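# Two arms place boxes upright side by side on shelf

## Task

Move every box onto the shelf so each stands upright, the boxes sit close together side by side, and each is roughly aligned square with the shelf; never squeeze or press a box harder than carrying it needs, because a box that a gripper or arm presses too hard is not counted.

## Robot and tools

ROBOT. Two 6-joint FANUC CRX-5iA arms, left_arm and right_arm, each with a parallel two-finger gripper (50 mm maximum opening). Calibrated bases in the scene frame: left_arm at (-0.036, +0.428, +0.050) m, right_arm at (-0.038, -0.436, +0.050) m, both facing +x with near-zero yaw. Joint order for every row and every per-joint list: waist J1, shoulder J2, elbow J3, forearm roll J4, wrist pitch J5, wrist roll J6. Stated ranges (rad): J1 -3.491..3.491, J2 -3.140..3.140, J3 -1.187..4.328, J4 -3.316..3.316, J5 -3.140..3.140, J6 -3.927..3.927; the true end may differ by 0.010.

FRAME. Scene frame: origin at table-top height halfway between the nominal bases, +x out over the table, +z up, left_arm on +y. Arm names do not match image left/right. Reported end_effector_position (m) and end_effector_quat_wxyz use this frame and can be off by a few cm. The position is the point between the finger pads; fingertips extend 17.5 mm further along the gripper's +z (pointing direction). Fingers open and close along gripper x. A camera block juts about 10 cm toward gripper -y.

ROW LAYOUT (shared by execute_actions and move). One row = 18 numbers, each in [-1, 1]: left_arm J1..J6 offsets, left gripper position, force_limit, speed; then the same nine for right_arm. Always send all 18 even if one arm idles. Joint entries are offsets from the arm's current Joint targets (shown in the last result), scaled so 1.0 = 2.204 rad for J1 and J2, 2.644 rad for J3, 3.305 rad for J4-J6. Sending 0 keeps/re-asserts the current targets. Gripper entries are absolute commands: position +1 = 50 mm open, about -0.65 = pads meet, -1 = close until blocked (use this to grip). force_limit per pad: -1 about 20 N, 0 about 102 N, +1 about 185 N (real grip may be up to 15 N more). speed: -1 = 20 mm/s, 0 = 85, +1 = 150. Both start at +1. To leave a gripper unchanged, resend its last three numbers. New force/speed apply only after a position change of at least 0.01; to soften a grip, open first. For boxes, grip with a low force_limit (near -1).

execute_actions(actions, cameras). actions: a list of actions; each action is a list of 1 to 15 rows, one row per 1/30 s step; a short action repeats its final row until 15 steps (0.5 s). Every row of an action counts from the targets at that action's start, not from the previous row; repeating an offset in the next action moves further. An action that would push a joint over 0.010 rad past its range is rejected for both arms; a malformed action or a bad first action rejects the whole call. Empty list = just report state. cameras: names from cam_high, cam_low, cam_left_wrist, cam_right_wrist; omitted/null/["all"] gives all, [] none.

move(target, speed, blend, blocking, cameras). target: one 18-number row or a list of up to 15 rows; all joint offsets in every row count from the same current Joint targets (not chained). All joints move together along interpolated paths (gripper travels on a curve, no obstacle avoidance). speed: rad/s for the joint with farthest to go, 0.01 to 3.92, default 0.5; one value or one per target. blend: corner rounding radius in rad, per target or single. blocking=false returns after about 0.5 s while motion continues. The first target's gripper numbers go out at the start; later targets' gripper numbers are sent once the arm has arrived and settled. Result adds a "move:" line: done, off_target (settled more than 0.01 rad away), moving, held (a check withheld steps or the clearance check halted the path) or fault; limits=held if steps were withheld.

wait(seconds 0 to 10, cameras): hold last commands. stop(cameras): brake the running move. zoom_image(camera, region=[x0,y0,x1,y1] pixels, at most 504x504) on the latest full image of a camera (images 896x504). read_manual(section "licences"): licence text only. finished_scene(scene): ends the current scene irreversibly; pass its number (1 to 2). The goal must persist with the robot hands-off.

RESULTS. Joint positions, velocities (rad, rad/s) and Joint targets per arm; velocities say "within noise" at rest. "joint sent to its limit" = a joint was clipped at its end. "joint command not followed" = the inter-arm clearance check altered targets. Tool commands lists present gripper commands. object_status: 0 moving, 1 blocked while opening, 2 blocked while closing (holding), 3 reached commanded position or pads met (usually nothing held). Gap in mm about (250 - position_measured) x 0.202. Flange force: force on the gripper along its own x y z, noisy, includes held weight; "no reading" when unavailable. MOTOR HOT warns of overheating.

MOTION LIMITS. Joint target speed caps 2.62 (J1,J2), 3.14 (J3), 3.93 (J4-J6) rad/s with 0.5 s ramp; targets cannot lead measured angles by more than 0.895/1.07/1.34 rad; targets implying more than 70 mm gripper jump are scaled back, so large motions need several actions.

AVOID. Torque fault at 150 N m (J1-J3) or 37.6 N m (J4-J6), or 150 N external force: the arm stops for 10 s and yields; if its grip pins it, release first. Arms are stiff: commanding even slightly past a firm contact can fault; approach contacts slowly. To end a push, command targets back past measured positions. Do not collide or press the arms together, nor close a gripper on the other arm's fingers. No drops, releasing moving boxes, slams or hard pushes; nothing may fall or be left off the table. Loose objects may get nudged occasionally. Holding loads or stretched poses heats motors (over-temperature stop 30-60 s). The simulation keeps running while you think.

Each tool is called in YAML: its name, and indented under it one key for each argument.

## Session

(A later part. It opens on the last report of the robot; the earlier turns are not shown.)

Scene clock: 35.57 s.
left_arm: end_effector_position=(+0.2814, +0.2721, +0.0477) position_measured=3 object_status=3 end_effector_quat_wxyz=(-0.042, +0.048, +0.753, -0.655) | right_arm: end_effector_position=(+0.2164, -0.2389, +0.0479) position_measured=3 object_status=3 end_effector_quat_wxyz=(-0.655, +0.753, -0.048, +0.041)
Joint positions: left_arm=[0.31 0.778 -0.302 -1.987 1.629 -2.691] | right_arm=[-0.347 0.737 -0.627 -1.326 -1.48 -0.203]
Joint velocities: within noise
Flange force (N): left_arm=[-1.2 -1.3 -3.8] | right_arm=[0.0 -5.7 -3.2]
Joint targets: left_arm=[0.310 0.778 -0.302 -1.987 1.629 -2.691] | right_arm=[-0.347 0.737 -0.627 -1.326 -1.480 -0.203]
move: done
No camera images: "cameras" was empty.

move:
  target: [-0.00161,-0.00034,-0.00079,0.00093,-0.00063,-0.00016,1,1,1,0.00228,-0.00001,-0.00040,-0.00150,0.00039,0.00022,1,1,1]
  speed: 0.015

zoom_image:
  camera: "cam_high"
  region: [480, 150, 580, 350]

zoom_image:
  camera: "cam_low"
  region: [270, 220, 580, 330]

Scene clock: 37.00 s.
left_arm: end_effector_position=(+0.2812, +0.2703, +0.0477) position_measured=3 object_status=3 end_effector_quat_wxyz=(-0.042, +0.048, +0.753, -0.655) | right_arm: end_effector_position=(+0.2166, -0.2370, +0.0479) position_measured=3 object_status=3 end_effector_quat_wxyz=(-0.655, +0.753, -0.048, +0.041)
Joint positions: left_arm=[0.307 0.778 -0.304 -1.984 1.627 -2.692] | right_arm=[-0.342 0.737 -0.628 -1.331 -1.478 -0.202]
Joint velocities: within noise
Flange force (N): left_arm=[-1.2 0.2 -13.3] | right_arm=[-0.3 -4.8 -14.3]
Joint targets: left_arm=[0.307 0.778 -0.304 -1.984 1.627 -2.692] | right_arm=[-0.342 0.737 -0.628 -1.331 -1.478 -0.202]
move: done

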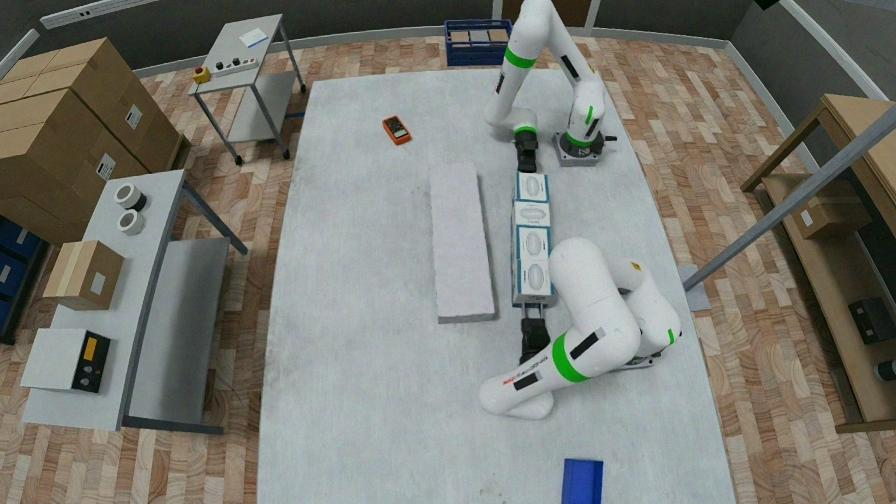

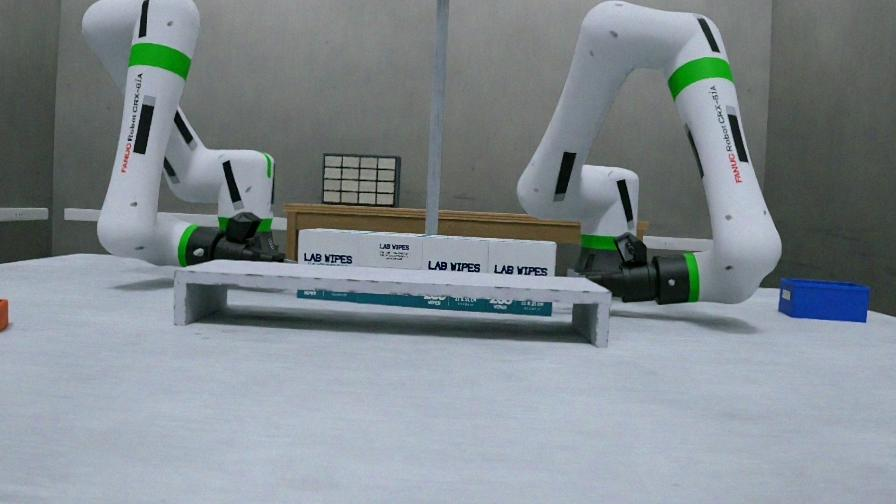

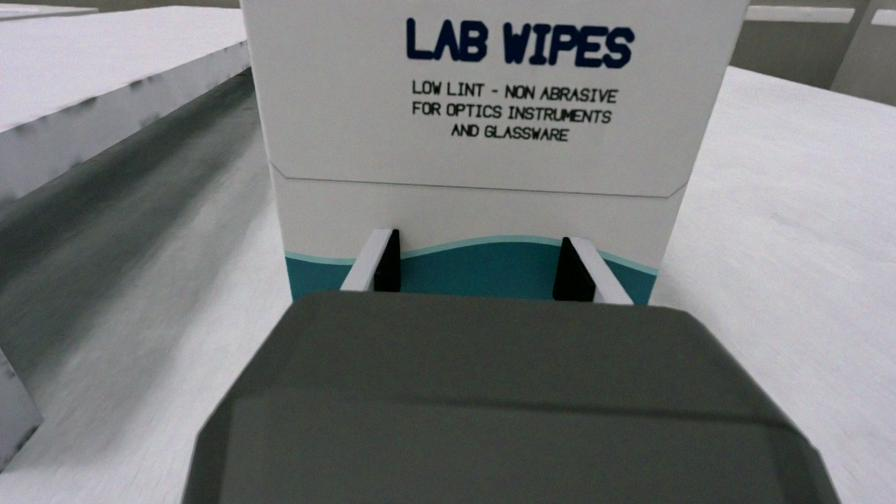

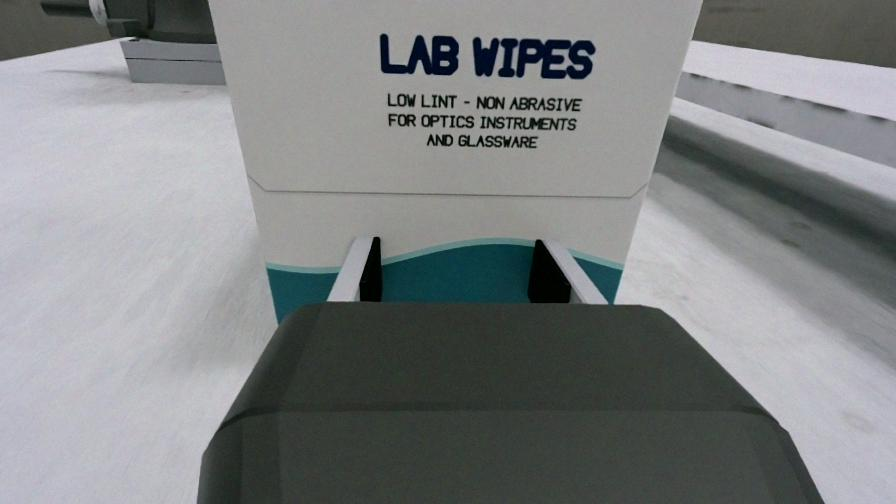

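Scaled by 2.520 from the camera's 896x504 image, which has a finer 1280x720 frame.

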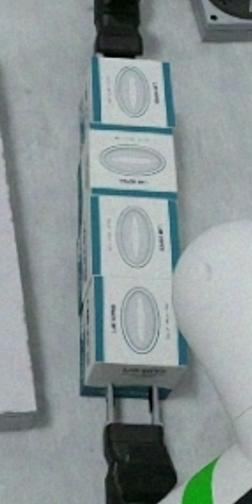

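Scaled by 1.626 from the camera's 896x504 image, which has a finer 1280x720 frame.

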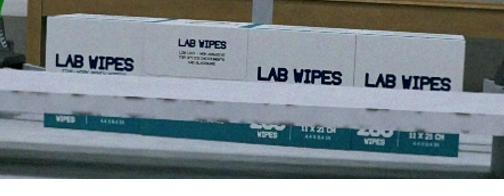

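move:
  target: [0.00005,-0.00650,-0.00173,0.00011,0.00120,0.00269,1,1,1,0.00020,-0.00916,-0.00247,0.00027,-0.00095,-0.00404,1,1,1]
  speed: 0.02

zoom_image:
  camera: "cam_low"
  region: [270, 220, 580, 330]

Scene clock: 45.43 s.
left_arm: end_effector_position=(+0.2811, +0.2703, +0.0527) position_measured=3 object_status=3 end_effector_quat_wxyz=(-0.042, +0.048, +0.753, -0.655) | right_arm: end_effector_position=(+0.2165, -0.2370, +0.0529) position_measured=3 object_status=3 end_effector_quat_wxyz=(-0.655, +0.753, -0.048, +0.041)
Joint positions: left_arm=[0.307 0.763 -0.309 -1.984 1.631 -2.683] | right_arm=[-0.342 0.717 -0.635 -1.33 -1.481 -0.215]
Joint velocities: within noise
Flange force (N): left_arm=[-0.8 3.3 -13.4] | right_arm=[-0.3 -1.8 -13.1]
Joint targets: left_arm=[0.307 0.763 -0.309 -1.984 1.631 -2.683] | right_arm=[-0.342 0.717 -0.635 -1.330 -1.481 -0.215]
move: done

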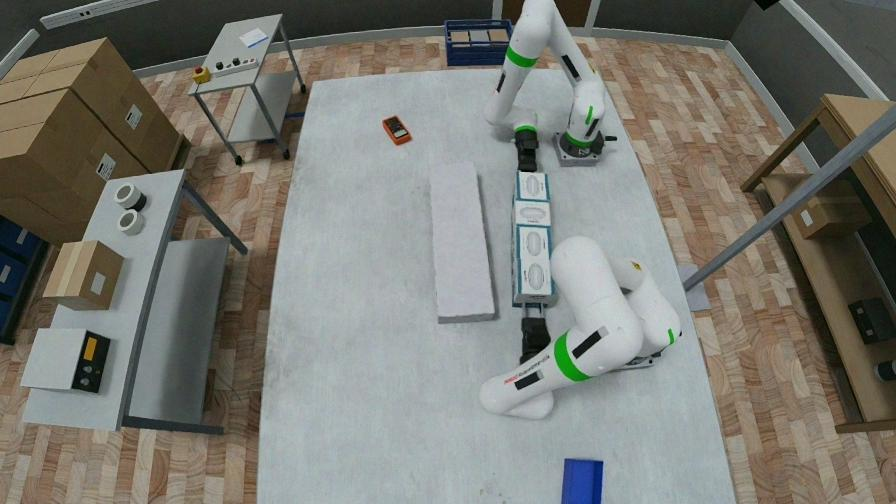

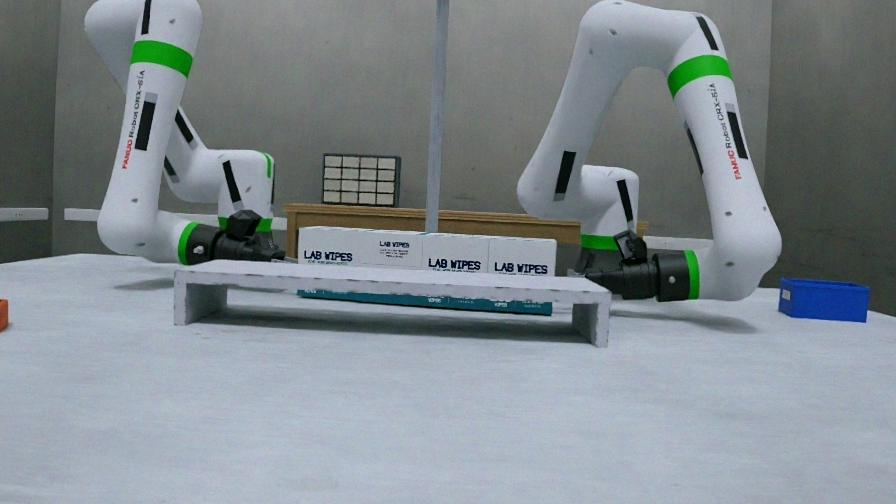

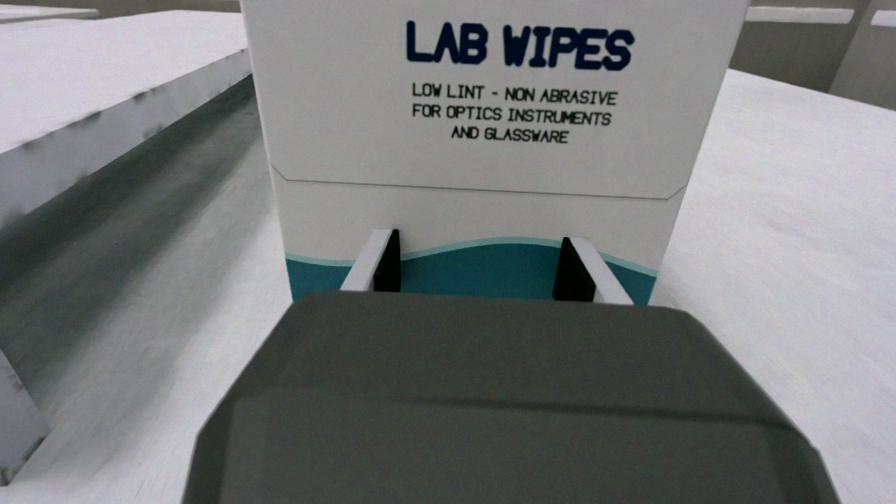

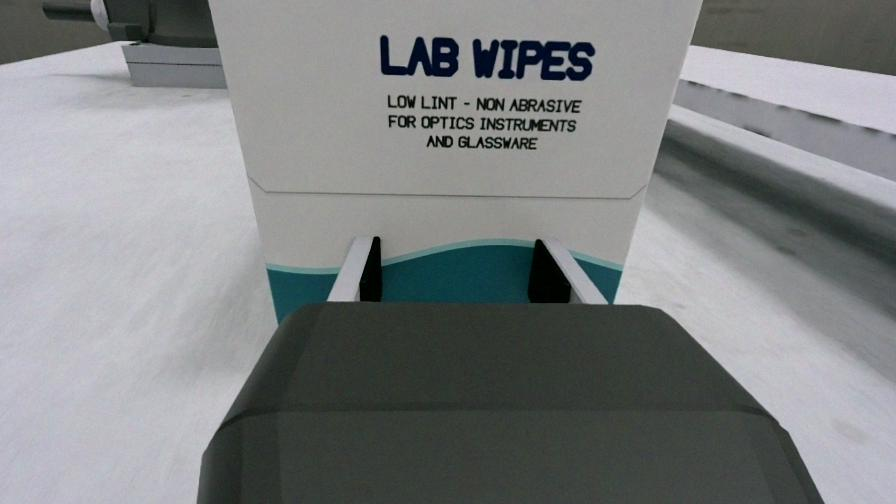

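Scaled by 1.626 from the camera's 896x504 image, which has a finer 1280x720 frame.

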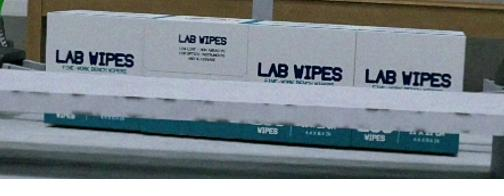

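move:
  target:
    - [0.00027,-0.02589,-0.00630,0.00057,0.00497,0.01119,1,1,1,0.00072,-0.03715,-0.00907,0.00099,-0.00409,-0.01710,1,1,1]
    - [0.00077,-0.05804,-0.01275,0.00162,0.01158,0.02612,1,1,1,0.00147,-0.08473,-0.01857,0.00200,-0.00983,-0.04059,1,1,1]
    - [0.00143,-0.08994,-0.01762,0.00303,0.01864,0.04211,1,1,1,0.00206,-0.13358,-0.02604,0.00277,-0.01625,-0.06644,1,1,1]
    - [0.00226,-0.12159,-0.02092,0.00482,0.02615,0.05913,1,1,1,0.00249,-0.18371,-0.03146,0.00329,-0.02336,-0.09464,1,1,1]
  speed: 0.09
  blend: 0.005

zoom_image:
  camera: "cam_low"
  region: [270, 170, 580, 320]

zoom_image:
  camera: "cam_high"
  region: [420, 140, 580, 340]

Scene clock: 51.47 s.
left_arm: end_effector_position=(+0.2811, +0.2703, +0.1477) position_measured=3 object_status=3 end_effector_quat_wxyz=(-0.042, +0.048, +0.753, -0.655) | right_arm: end_effector_position=(+0.2164, -0.2370, +0.1478) position_measured=3 object_status=3 end_effector_quat_wxyz=(-0.655, +0.753, -0.048, +0.041)
Joint positions: left_arm=[0.312 0.495 -0.364 -1.968 1.717 -2.487] | right_arm=[-0.336 0.312 -0.718 -1.319 -1.559 -0.528]
Joint velocities: within noise
Flange force (N): left_arm=[-0.8 3.1 -12.4] | right_arm=[-0.8 0.2 -12.1]
Joint targets: left_arm=[0.312 0.495 -0.364 -1.968 1.717 -2.487] | right_arm=[-0.336 0.312 -0.718 -1.319 -1.559 -0.528]
move: done

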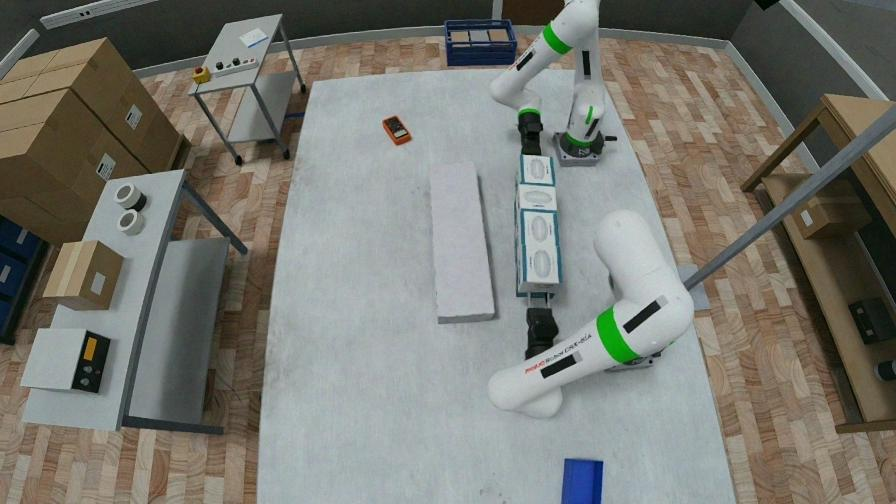

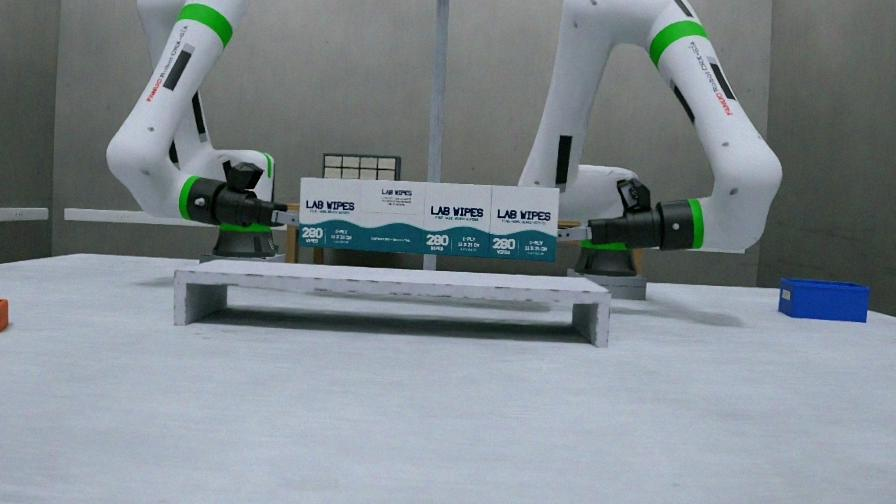

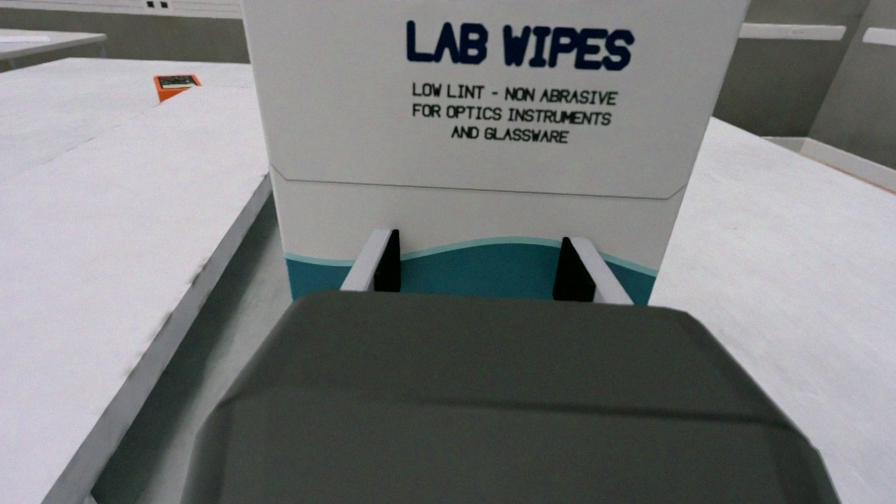

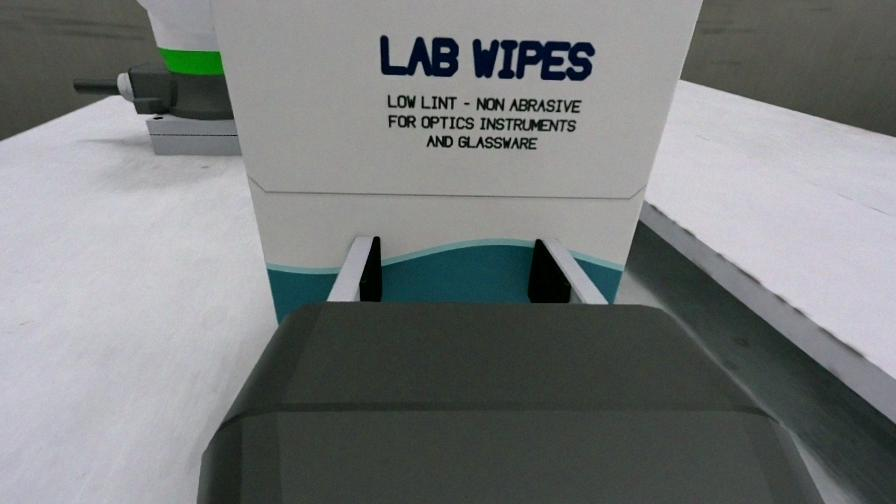

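Scaled by 1.626 from the camera's 896x504 image, which has a finer 1280x720 frame.

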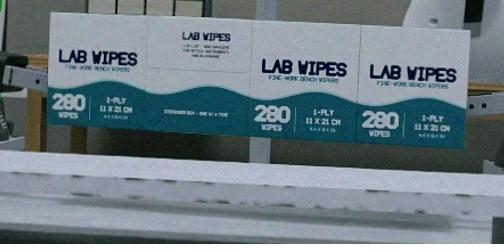

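Scaled by 2.520 from the camera's 896x504 image, which has a finer 1280x720 frame.

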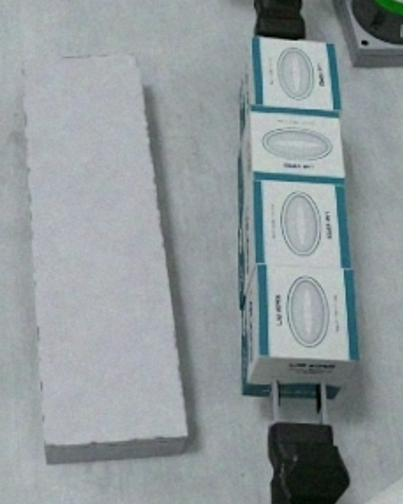

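move:
  target: [-0.00754,0.01590,0.02888,0.01059,-0.00249,0.01458,1,1,1,0.01657,0.02780,0.04869,-0.00379,-0.00241,-0.02044,1,1,1]
  speed: 0.07
  cameras: ["cam_high"]

Scene clock: 60.63 s.
left_arm: end_effector_position=(+0.3181, +0.2665, +0.1477) position_measured=3 object_status=3 end_effector_quat_wxyz=(-0.035, +0.040, +0.754, -0.655) | right_arm: end_effector_position=(+0.2642, -0.2424, +0.1477) position_measured=3 object_status=3 end_effector_quat_wxyz=(-0.655, +0.754, -0.040, +0.034)
Joint positions: left_arm=[0.295 0.53 -0.288 -1.933 1.709 -2.439] | right_arm=[-0.3 0.374 -0.589 -1.332 -1.567 -0.596]
Joint velocities: within noise
Flange force (N): left_arm=[-0.9 3.5 -11.9] | right_arm=[-1.3 -0.5 -11.4]
Joint targets: left_arm=[0.295 0.530 -0.288 -1.933 1.709 -2.439] | right_arm=[-0.300 0.374 -0.589 -1.332 -1.567 -0.596]
move: done
Images, in order (width x height): cam_high 896x504.

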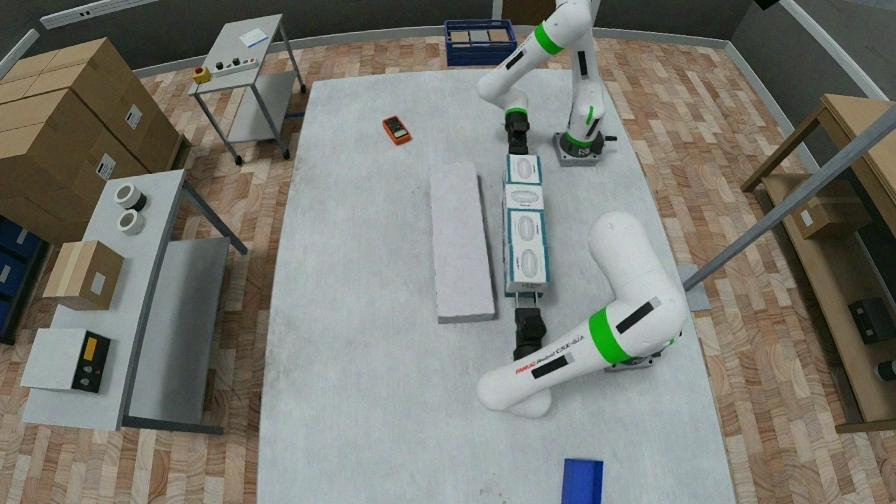

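move:
  target:
    - [-0.00706,0.01653,0.02941,0.00989,-0.00307,0.01451,1,1,1,0.01343,0.02931,0.05011,-0.00202,-0.00344,-0.02031,1,1,1]
    - [-0.01369,0.03375,0.05949,0.01908,-0.00668,0.02901,1,1,1,0.02409,0.06025,0.10209,-0.00279,-0.00790,-0.04079,1,1,1]
  speed: 0.08
  blend: 0.005
  cameras: ["cam_high"]

Scene clock: 65.17 s.
left_arm: end_effector_position=(+0.3920, +0.2585, +0.1477) position_measured=3 object_status=3 end_effector_quat_wxyz=(-0.021, +0.024, +0.754, -0.656) | right_arm: end_effector_position=(+0.3595, -0.2516, +0.1478) position_measured=3 object_status=3 end_effector_quat_wxyz=(-0.656, +0.754, -0.024, +0.020)
Joint positions: left_arm=[0.265 0.605 -0.13 -1.87 1.687 -2.343] | right_arm=[-0.247 0.506 -0.319 -1.341 -1.593 -0.73]
Joint velocities: within noise
Flange force (N): left_arm=[-0.4 3.2 -13.2] | right_arm=[-1.4 0.0 -13.2]
Joint targets: left_arm=[0.265 0.605 -0.130 -1.870 1.687 -2.343] | right_arm=[-0.247 0.506 -0.319 -1.341 -1.593 -0.730]
move: done
Images, in order (width x height): cam_high 896x504.

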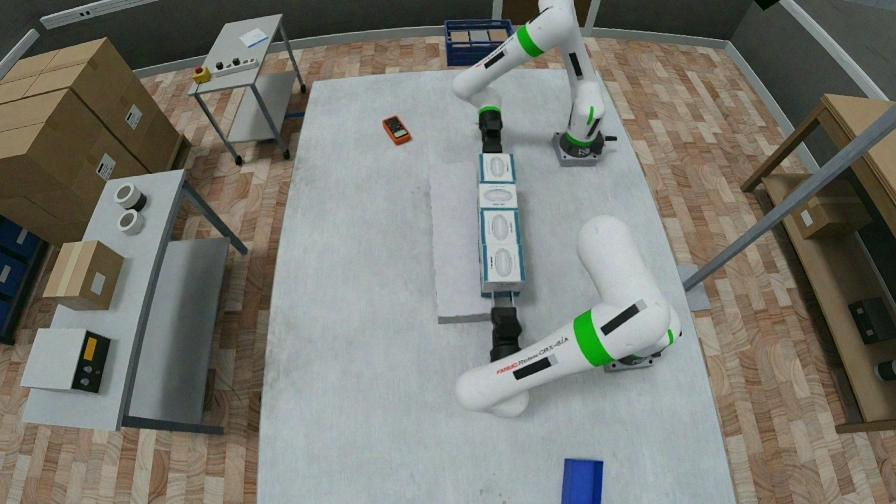

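move:
  target:
    - [-0.00631,0.01793,0.03089,0.00852,-0.00413,0.01458,1,1,1,0.00827,0.03269,0.05430,-0.00005,-0.00546,-0.02095,1,1,1]
    - [-0.01236,0.03663,0.06271,0.01638,-0.00875,0.02928,1,1,1,0.01453,0.06727,0.11139,0.00008,-0.01192,-0.04269,1,1,1]
  speed: 0.08
  blend: 0.005

zoom_image:
  camera: "cam_left_wrist"
  region: [0, 0, 300, 420]

zoom_image:
  camera: "cam_right_wrist"
  region: [596, 0, 896, 420]

Scene clock: 70.07 s.
left_arm: end_effector_position=(+0.4659, +0.2501, +0.1477) position_measured=3 object_status=3 end_effector_quat_wxyz=(-0.007, +0.008, +0.755, -0.656) | right_arm: end_effector_position=(+0.4554, -0.2619, +0.1477) position_measured=3 object_status=3 end_effector_quat_wxyz=(-0.656, +0.755, -0.009, +0.007)
Joint positions: left_arm=[0.238 0.685 0.036 -1.816 1.658 -2.246] | right_arm=[-0.215 0.655 -0.025 -1.34 -1.632 -0.872]
Joint velocities: within noise
Flange force (N): left_arm=[-0.7 2.3 -9.6] | right_arm=[-1.4 0.1 -9.8]
Joint targets: left_arm=[0.238 0.685 0.036 -1.816 1.658 -2.246] | right_arm=[-0.215 0.655 -0.025 -1.340 -1.632 -0.872]
move: done

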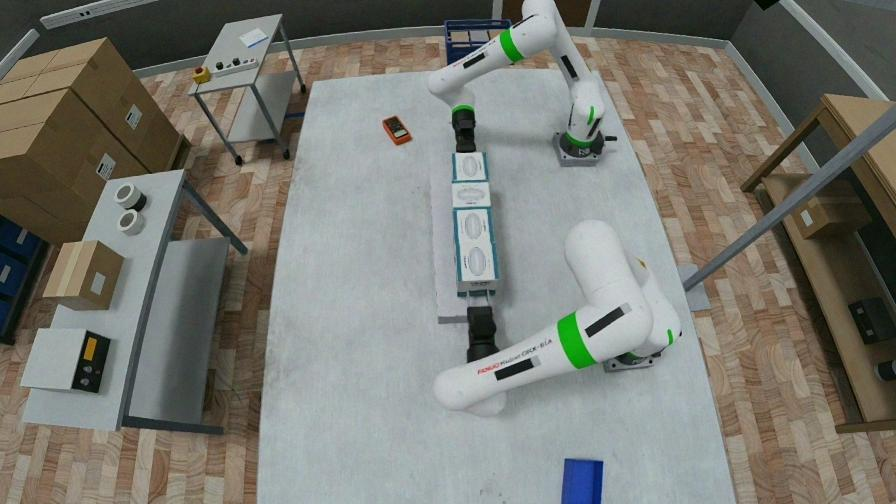

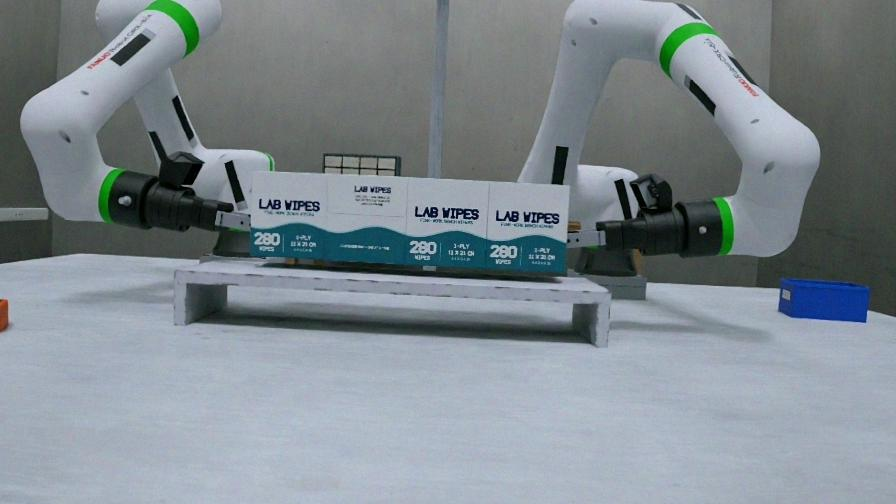

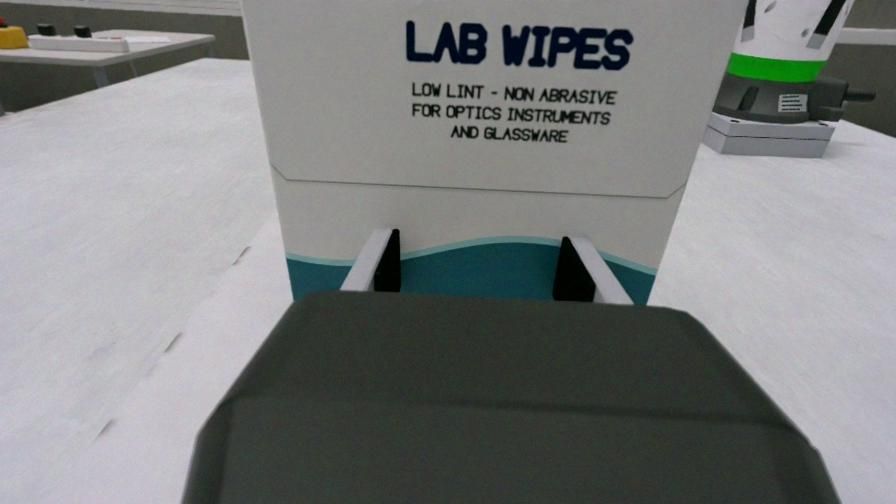

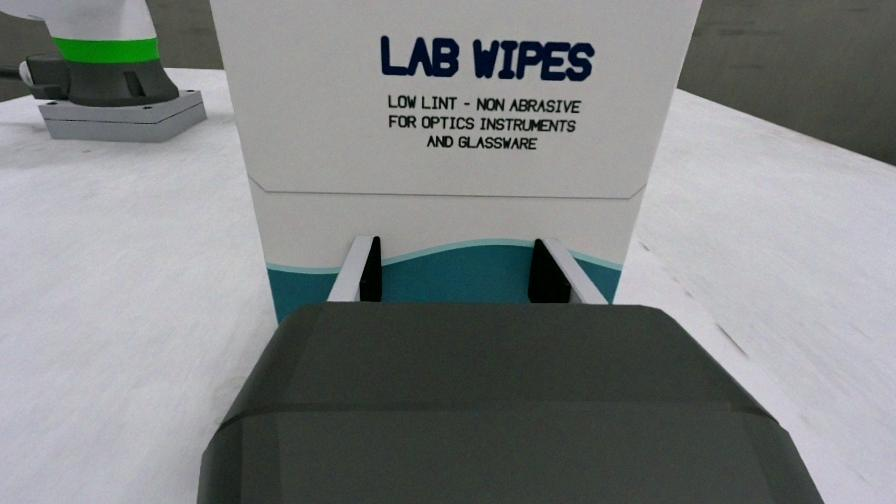

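Scaled by 1.200 from the camera's 896x504 image, which has a finer 1280x720 frame.

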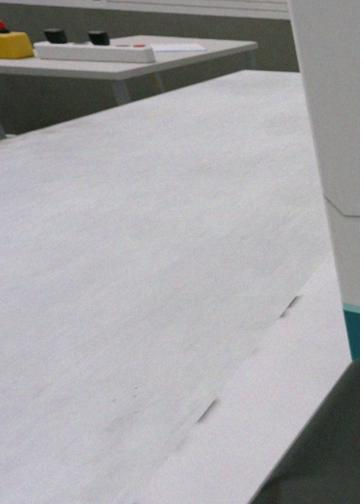

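Scaled by 1.200 from the camera's 896x504 image, which has a finer 1280x720 frame.

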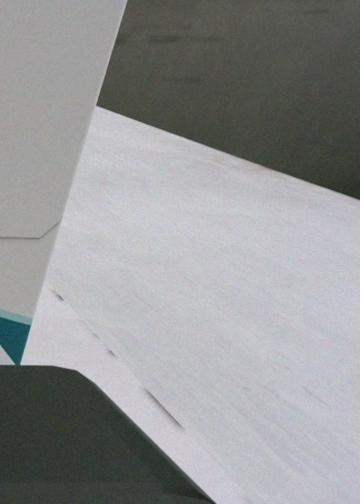

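move:
  target: [-0.00040,-0.00013,-0.00021,0.00015,-0.00023,-0.00002,1,1,1,0.00044,-0.00009,-0.00014,-0.00019,0.00023,0,1,1,1]
  speed: 0.01
  cameras: []

Scene clock: 72.87 s.
left_arm: end_effector_position=(+0.4658, +0.2496, +0.1477) position_measured=3 object_status=3 end_effector_quat_wxyz=(-0.007, +0.008, +0.755, -0.656) | right_arm: end_effector_position=(+0.4555, -0.2614, +0.1477) position_measured=3 object_status=3 end_effector_quat_wxyz=(-0.656, +0.755, -0.009, +0.007)
Joint positions: left_arm=[0.237 0.685 0.035 -1.815 1.657 -2.246] | right_arm=[-0.214 0.654 -0.025 -1.341 -1.631 -0.872]
Joint velocities: within noise
Flange force (N): left_arm=[-0.2 3.1 -13.1] | right_arm=[-1.2 0.9 -13.0]
Joint targets: left_arm=[0.237 0.685 0.035 -1.815 1.657 -2.246] | right_arm=[-0.214 0.654 -0.025 -1.341 -1.631 -0.872]
move: done
No camera images: "cameras" was empty.

move:
  target:
    - [-0.00286,0.00970,0.01637,0.00367,-0.00241,0.00744,1,1,1,0.00240,0.01807,0.02980,-0.00001,-0.00367,-0.01127,1,1,1]
    - [-0.00567,0.01958,0.03299,0.00718,-0.00494,0.01491,1,1,1,0.00440,0.03663,0.06040,-0.00010,-0.00757,-0.02282,1,1,1]
  speed: 0.06
  blend: 0.003

zoom_image:
  camera: "cam_low"
  region: [160, 160, 630, 360]

zoom_image:
  camera: "cam_high"
  region: [410, 140, 530, 340]

Scene clock: 77.10 s.
left_arm: end_effector_position=(+0.5028, +0.2454, +0.1477) position_measured=3 object_status=3 end_effector_quat_wxyz=(+0.000, +0.000, +0.755, -0.656) | right_arm: end_effector_position=(+0.5036, -0.2675, +0.1478) position_measured=3 object_status=3 end_effector_quat_wxyz=(-0.656, +0.755, -0.002, +0.001)
Joint positions: left_arm=[0.225 0.728 0.122 -1.791 1.641 -2.197] | right_arm=[-0.204 0.735 0.135 -1.341 -1.656 -0.947]
Joint velocities: within noise
Flange force (N): left_arm=[-0.6 2.5 -7.6] | right_arm=[-2.0 -0.3 -7.6]
Joint targets: left_arm=[0.225 0.728 0.122 -1.791 1.641 -2.197] | right_arm=[-0.204 0.735 0.135 -1.341 -1.656 -0.947]
move: done

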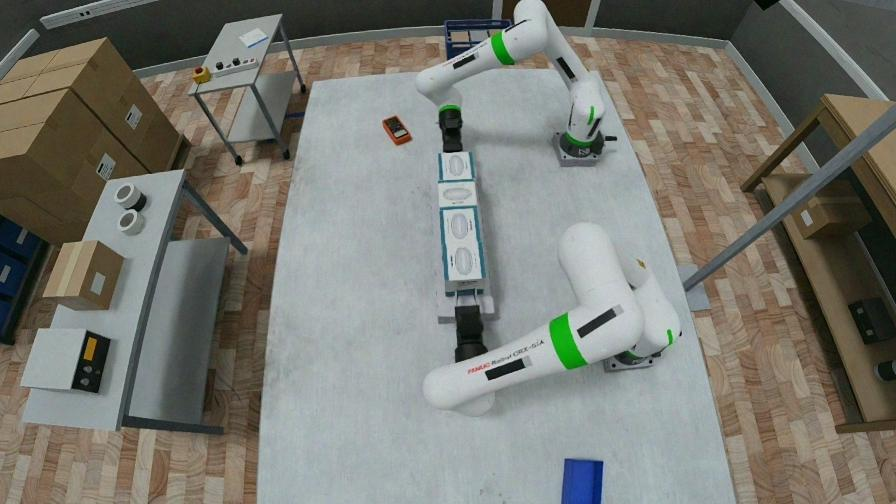

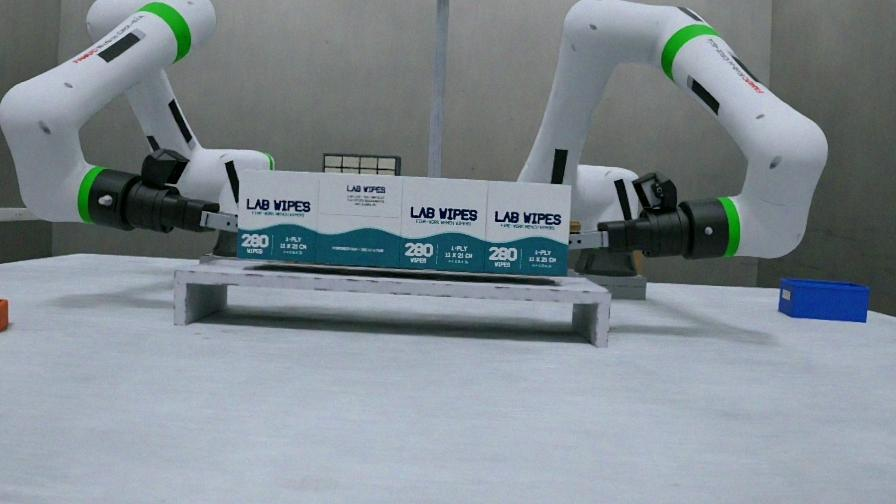

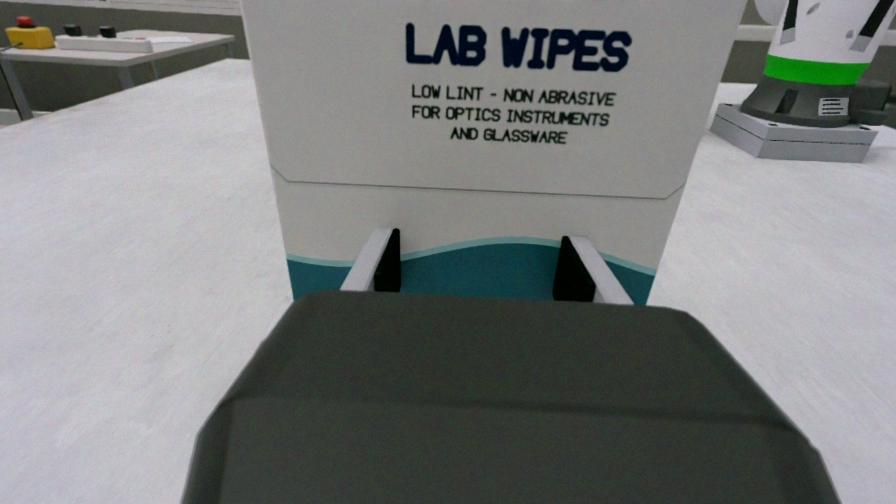

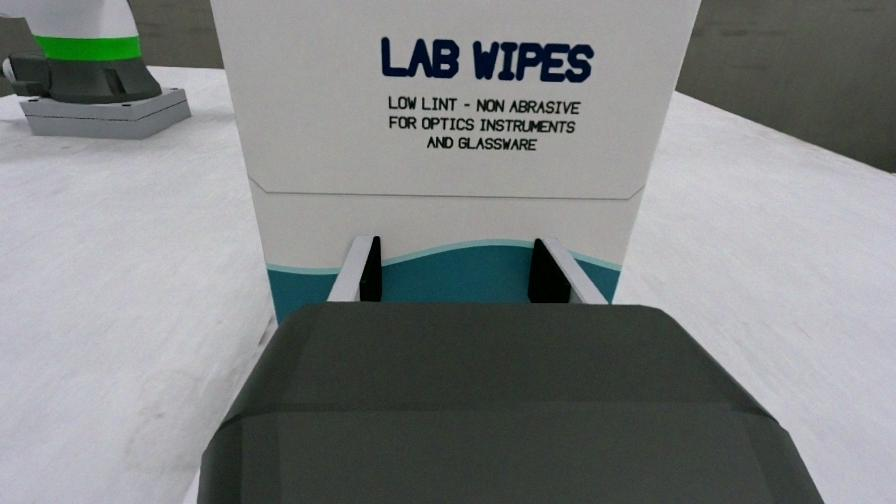

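Scaled by 1.072 from the camera's 896x504 image, which has a finer 1280x720 frame.

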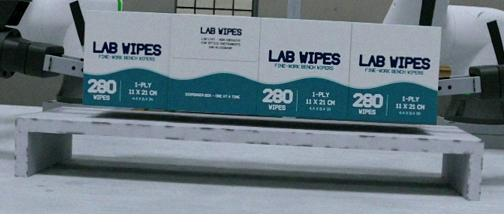

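Scaled by 2.520 from the camera's 896x504 image, which has a finer 1280x720 frame.

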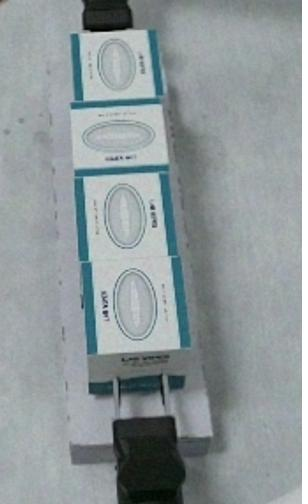

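move:
  target: [-0.00060,-0.00020,-0.00032,0.00022,-0.00035,-0.00003,1,1,1,0.00066,-0.00014,-0.00021,-0.00028,0.00035,0,1,1,1]
  speed: 0.01
  cameras: []

Scene clock: 78.57 s.
left_arm: end_effector_position=(+0.5027, +0.2446, +0.1477) position_measured=3 object_status=3 end_effector_quat_wxyz=(+0.000, +0.000, +0.755, -0.656) | right_arm: end_effector_position=(+0.5036, -0.2665, +0.1478) position_measured=3 object_status=3 end_effector_quat_wxyz=(-0.656, +0.754, -0.002, +0.001)
Joint positions: left_arm=[0.223 0.728 0.121 -1.791 1.64 -2.197] | right_arm=[-0.202 0.735 0.134 -1.342 -1.655 -0.947]
Joint velocities: within noise
Flange force (N): left_arm=[-0.6 3.0 -13.0] | right_arm=[-2.1 0.4 -13.0]
Joint targets: left_arm=[0.223 0.728 0.121 -1.791 1.640 -2.197] | right_arm=[-0.202 0.735 0.134 -1.342 -1.655 -0.947]
move: done
No camera images: "cameras" was empty.

move:
  target: [-0.00014,0.01334,0.00172,-0.00042,-0.00172,-0.00735,1,1,1,0.00017,0.01322,0.00170,0.00052,0.00180,0.00728,1,1,1]
  speed: 0.025
  cameras: ["cam_low"]

zoom_image:
  camera: "cam_low"
  region: [160, 220, 630, 360]

Scene clock: 83.30 s.
left_arm: end_effector_position=(+0.5029, +0.2446, +0.1327) position_measured=3 object_status=3 end_effector_quat_wxyz=(+0.000, +0.000, +0.755, -0.656) | right_arm: end_effector_position=(+0.5038, -0.2666, +0.1329) position_measured=3 object_status=3 end_effector_quat_wxyz=(-0.656, +0.754, -0.002, +0.001)
Joint positions: left_arm=[0.223 0.757 0.126 -1.792 1.634 -2.222] | right_arm=[-0.202 0.764 0.139 -1.341 -1.649 -0.923]
Joint velocities: within noise
Flange force (N): left_arm=[-0.6 2.9 -12.8] | right_arm=[-2.0 0.2 -12.9]
Joint targets: left_arm=[0.223 0.757 0.126 -1.792 1.634 -2.222] | right_arm=[-0.202 0.764 0.139 -1.341 -1.649 -0.923]
move: done
Images, in order (width x height): cam_low 896x504.

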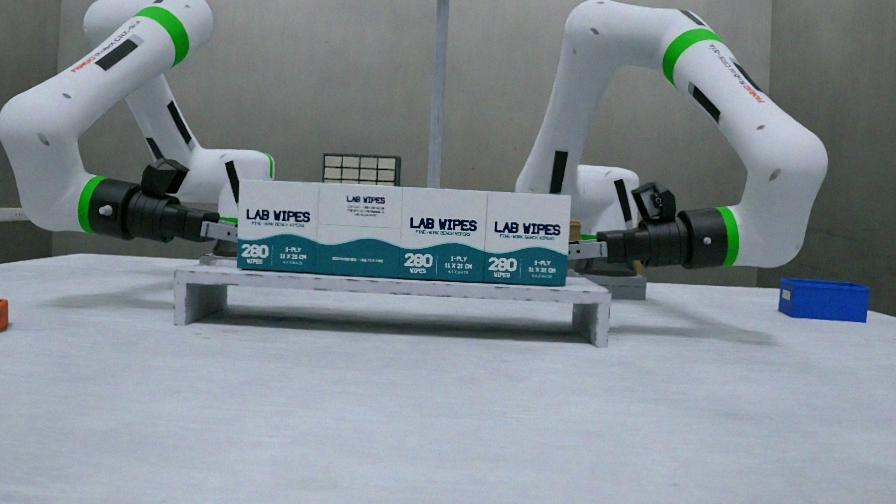

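Scaled by 1.072 from the camera's 896x504 image, which has a finer 1280x720 frame.

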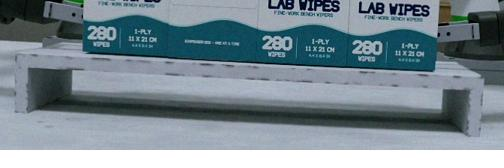

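move:
  target: [-0.00002,0.00178,0.00022,-0.00006,-0.00022,-0.00098,1,1,1,0.00002,0.00176,0.00022,0.00006,0.00024,0.00098,1,1,1]
  speed: 0.015
  cameras: []

move:
  target: [-0.00001,0.00089,0.00011,-0.00003,-0.00011,-0.00049,1,1,1,0.00001,0.00088,0.00011,0.00003,0.00012,0.00049,1,1,1]
  speed: 0.01
  cameras: []

Scene clock: 84.57 s.
left_arm: end_effector_position=(+0.5028, +0.2446, +0.1307) position_measured=3 object_status=3 end_effector_quat_wxyz=(+0.000, +0.000, +0.755, -0.656) | right_arm: end_effector_position=(+0.5037, -0.2665, +0.1309) position_measured=3 object_status=3 end_effector_quat_wxyz=(-0.656, +0.754, -0.002, +0.001)
Joint positions: left_arm=[0.223 0.761 0.127 -1.792 1.633 -2.225] | right_arm=[-0.202 0.768 0.139 -1.34 -1.649 -0.92]
Joint velocities: within noise
Flange force (N): left_arm=[-0.6 3.1 -13.1] | right_arm=[-1.7 0.2 -13.2]
Joint targets: left_arm=[0.223 0.761 0.127 -1.792 1.633 -2.225] | right_arm=[-0.202 0.768 0.139 -1.340 -1.649 -0.920]
move: done
No camera images: "cameras" was empty.

Scene clock: 85.27 s.
left_arm: end_effector_position=(+0.5028, +0.2446, +0.1297) position_measured=3 object_status=3 end_effector_quat_wxyz=(+0.000, +0.000, +0.755, -0.656) | right_arm: end_effector_position=(+0.5037, -0.2665, +0.1299) position_measured=3 object_status=3 end_effector_quat_wxyz=(-0.656, +0.754, -0.002, +0.001)
Joint positions: left_arm=[0.223 0.763 0.127 -1.792 1.633 -2.226] | right_arm=[-0.202 0.77 0.139 -1.34 -1.648 -0.918]
Joint velocities: within noise
Flange force (N): left_arm=[0.6 -1.4 -13.7] | right_arm=[-1.9 -0.3 -13.3]
Joint targets: left_arm=[0.223 0.763 0.127 -1.792 1.633 -2.226] | right_arm=[-0.202 0.770 0.139 -1.340 -1.648 -0.918]
move: done
No camera images: "cameras" was empty.

move:
  target: [0,0,0,0,0,0,1,1,1,0.00001,0.00088,0.00011,0.00003,0.00012,0.00049,1,1,1]
  speed: 0.01
  cameras: []

Scene clock: 86.40 s.
left_arm: end_effector_position=(+0.5028, +0.2446, +0.1297) position_measured=3 object_status=3 end_effector_quat_wxyz=(+0.000, +0.000, +0.755, -0.656) | right_arm: end_effector_position=(+0.5037, -0.2665, +0.1289) position_measured=3 object_status=3 end_effector_quat_wxyz=(-0.656, +0.754, -0.002, +0.001)
Joint positions: left_arm=[0.223 0.763 0.127 -1.792 1.633 -2.226] | right_arm=[-0.202 0.772 0.14 -1.34 -1.648 -0.916]
Joint velocities: within noise
Flange force (N): left_arm=[-0.3 -1.3 -13.5] | right_arm=[-2.2 -5.1 -14.6]
Joint targets: left_arm=[0.223 0.763 0.127 -1.792 1.633 -2.226] | right_arm=[-0.202 0.772 0.140 -1.340 -1.648 -0.916]
move: done
No camera images: "cameras" was empty.


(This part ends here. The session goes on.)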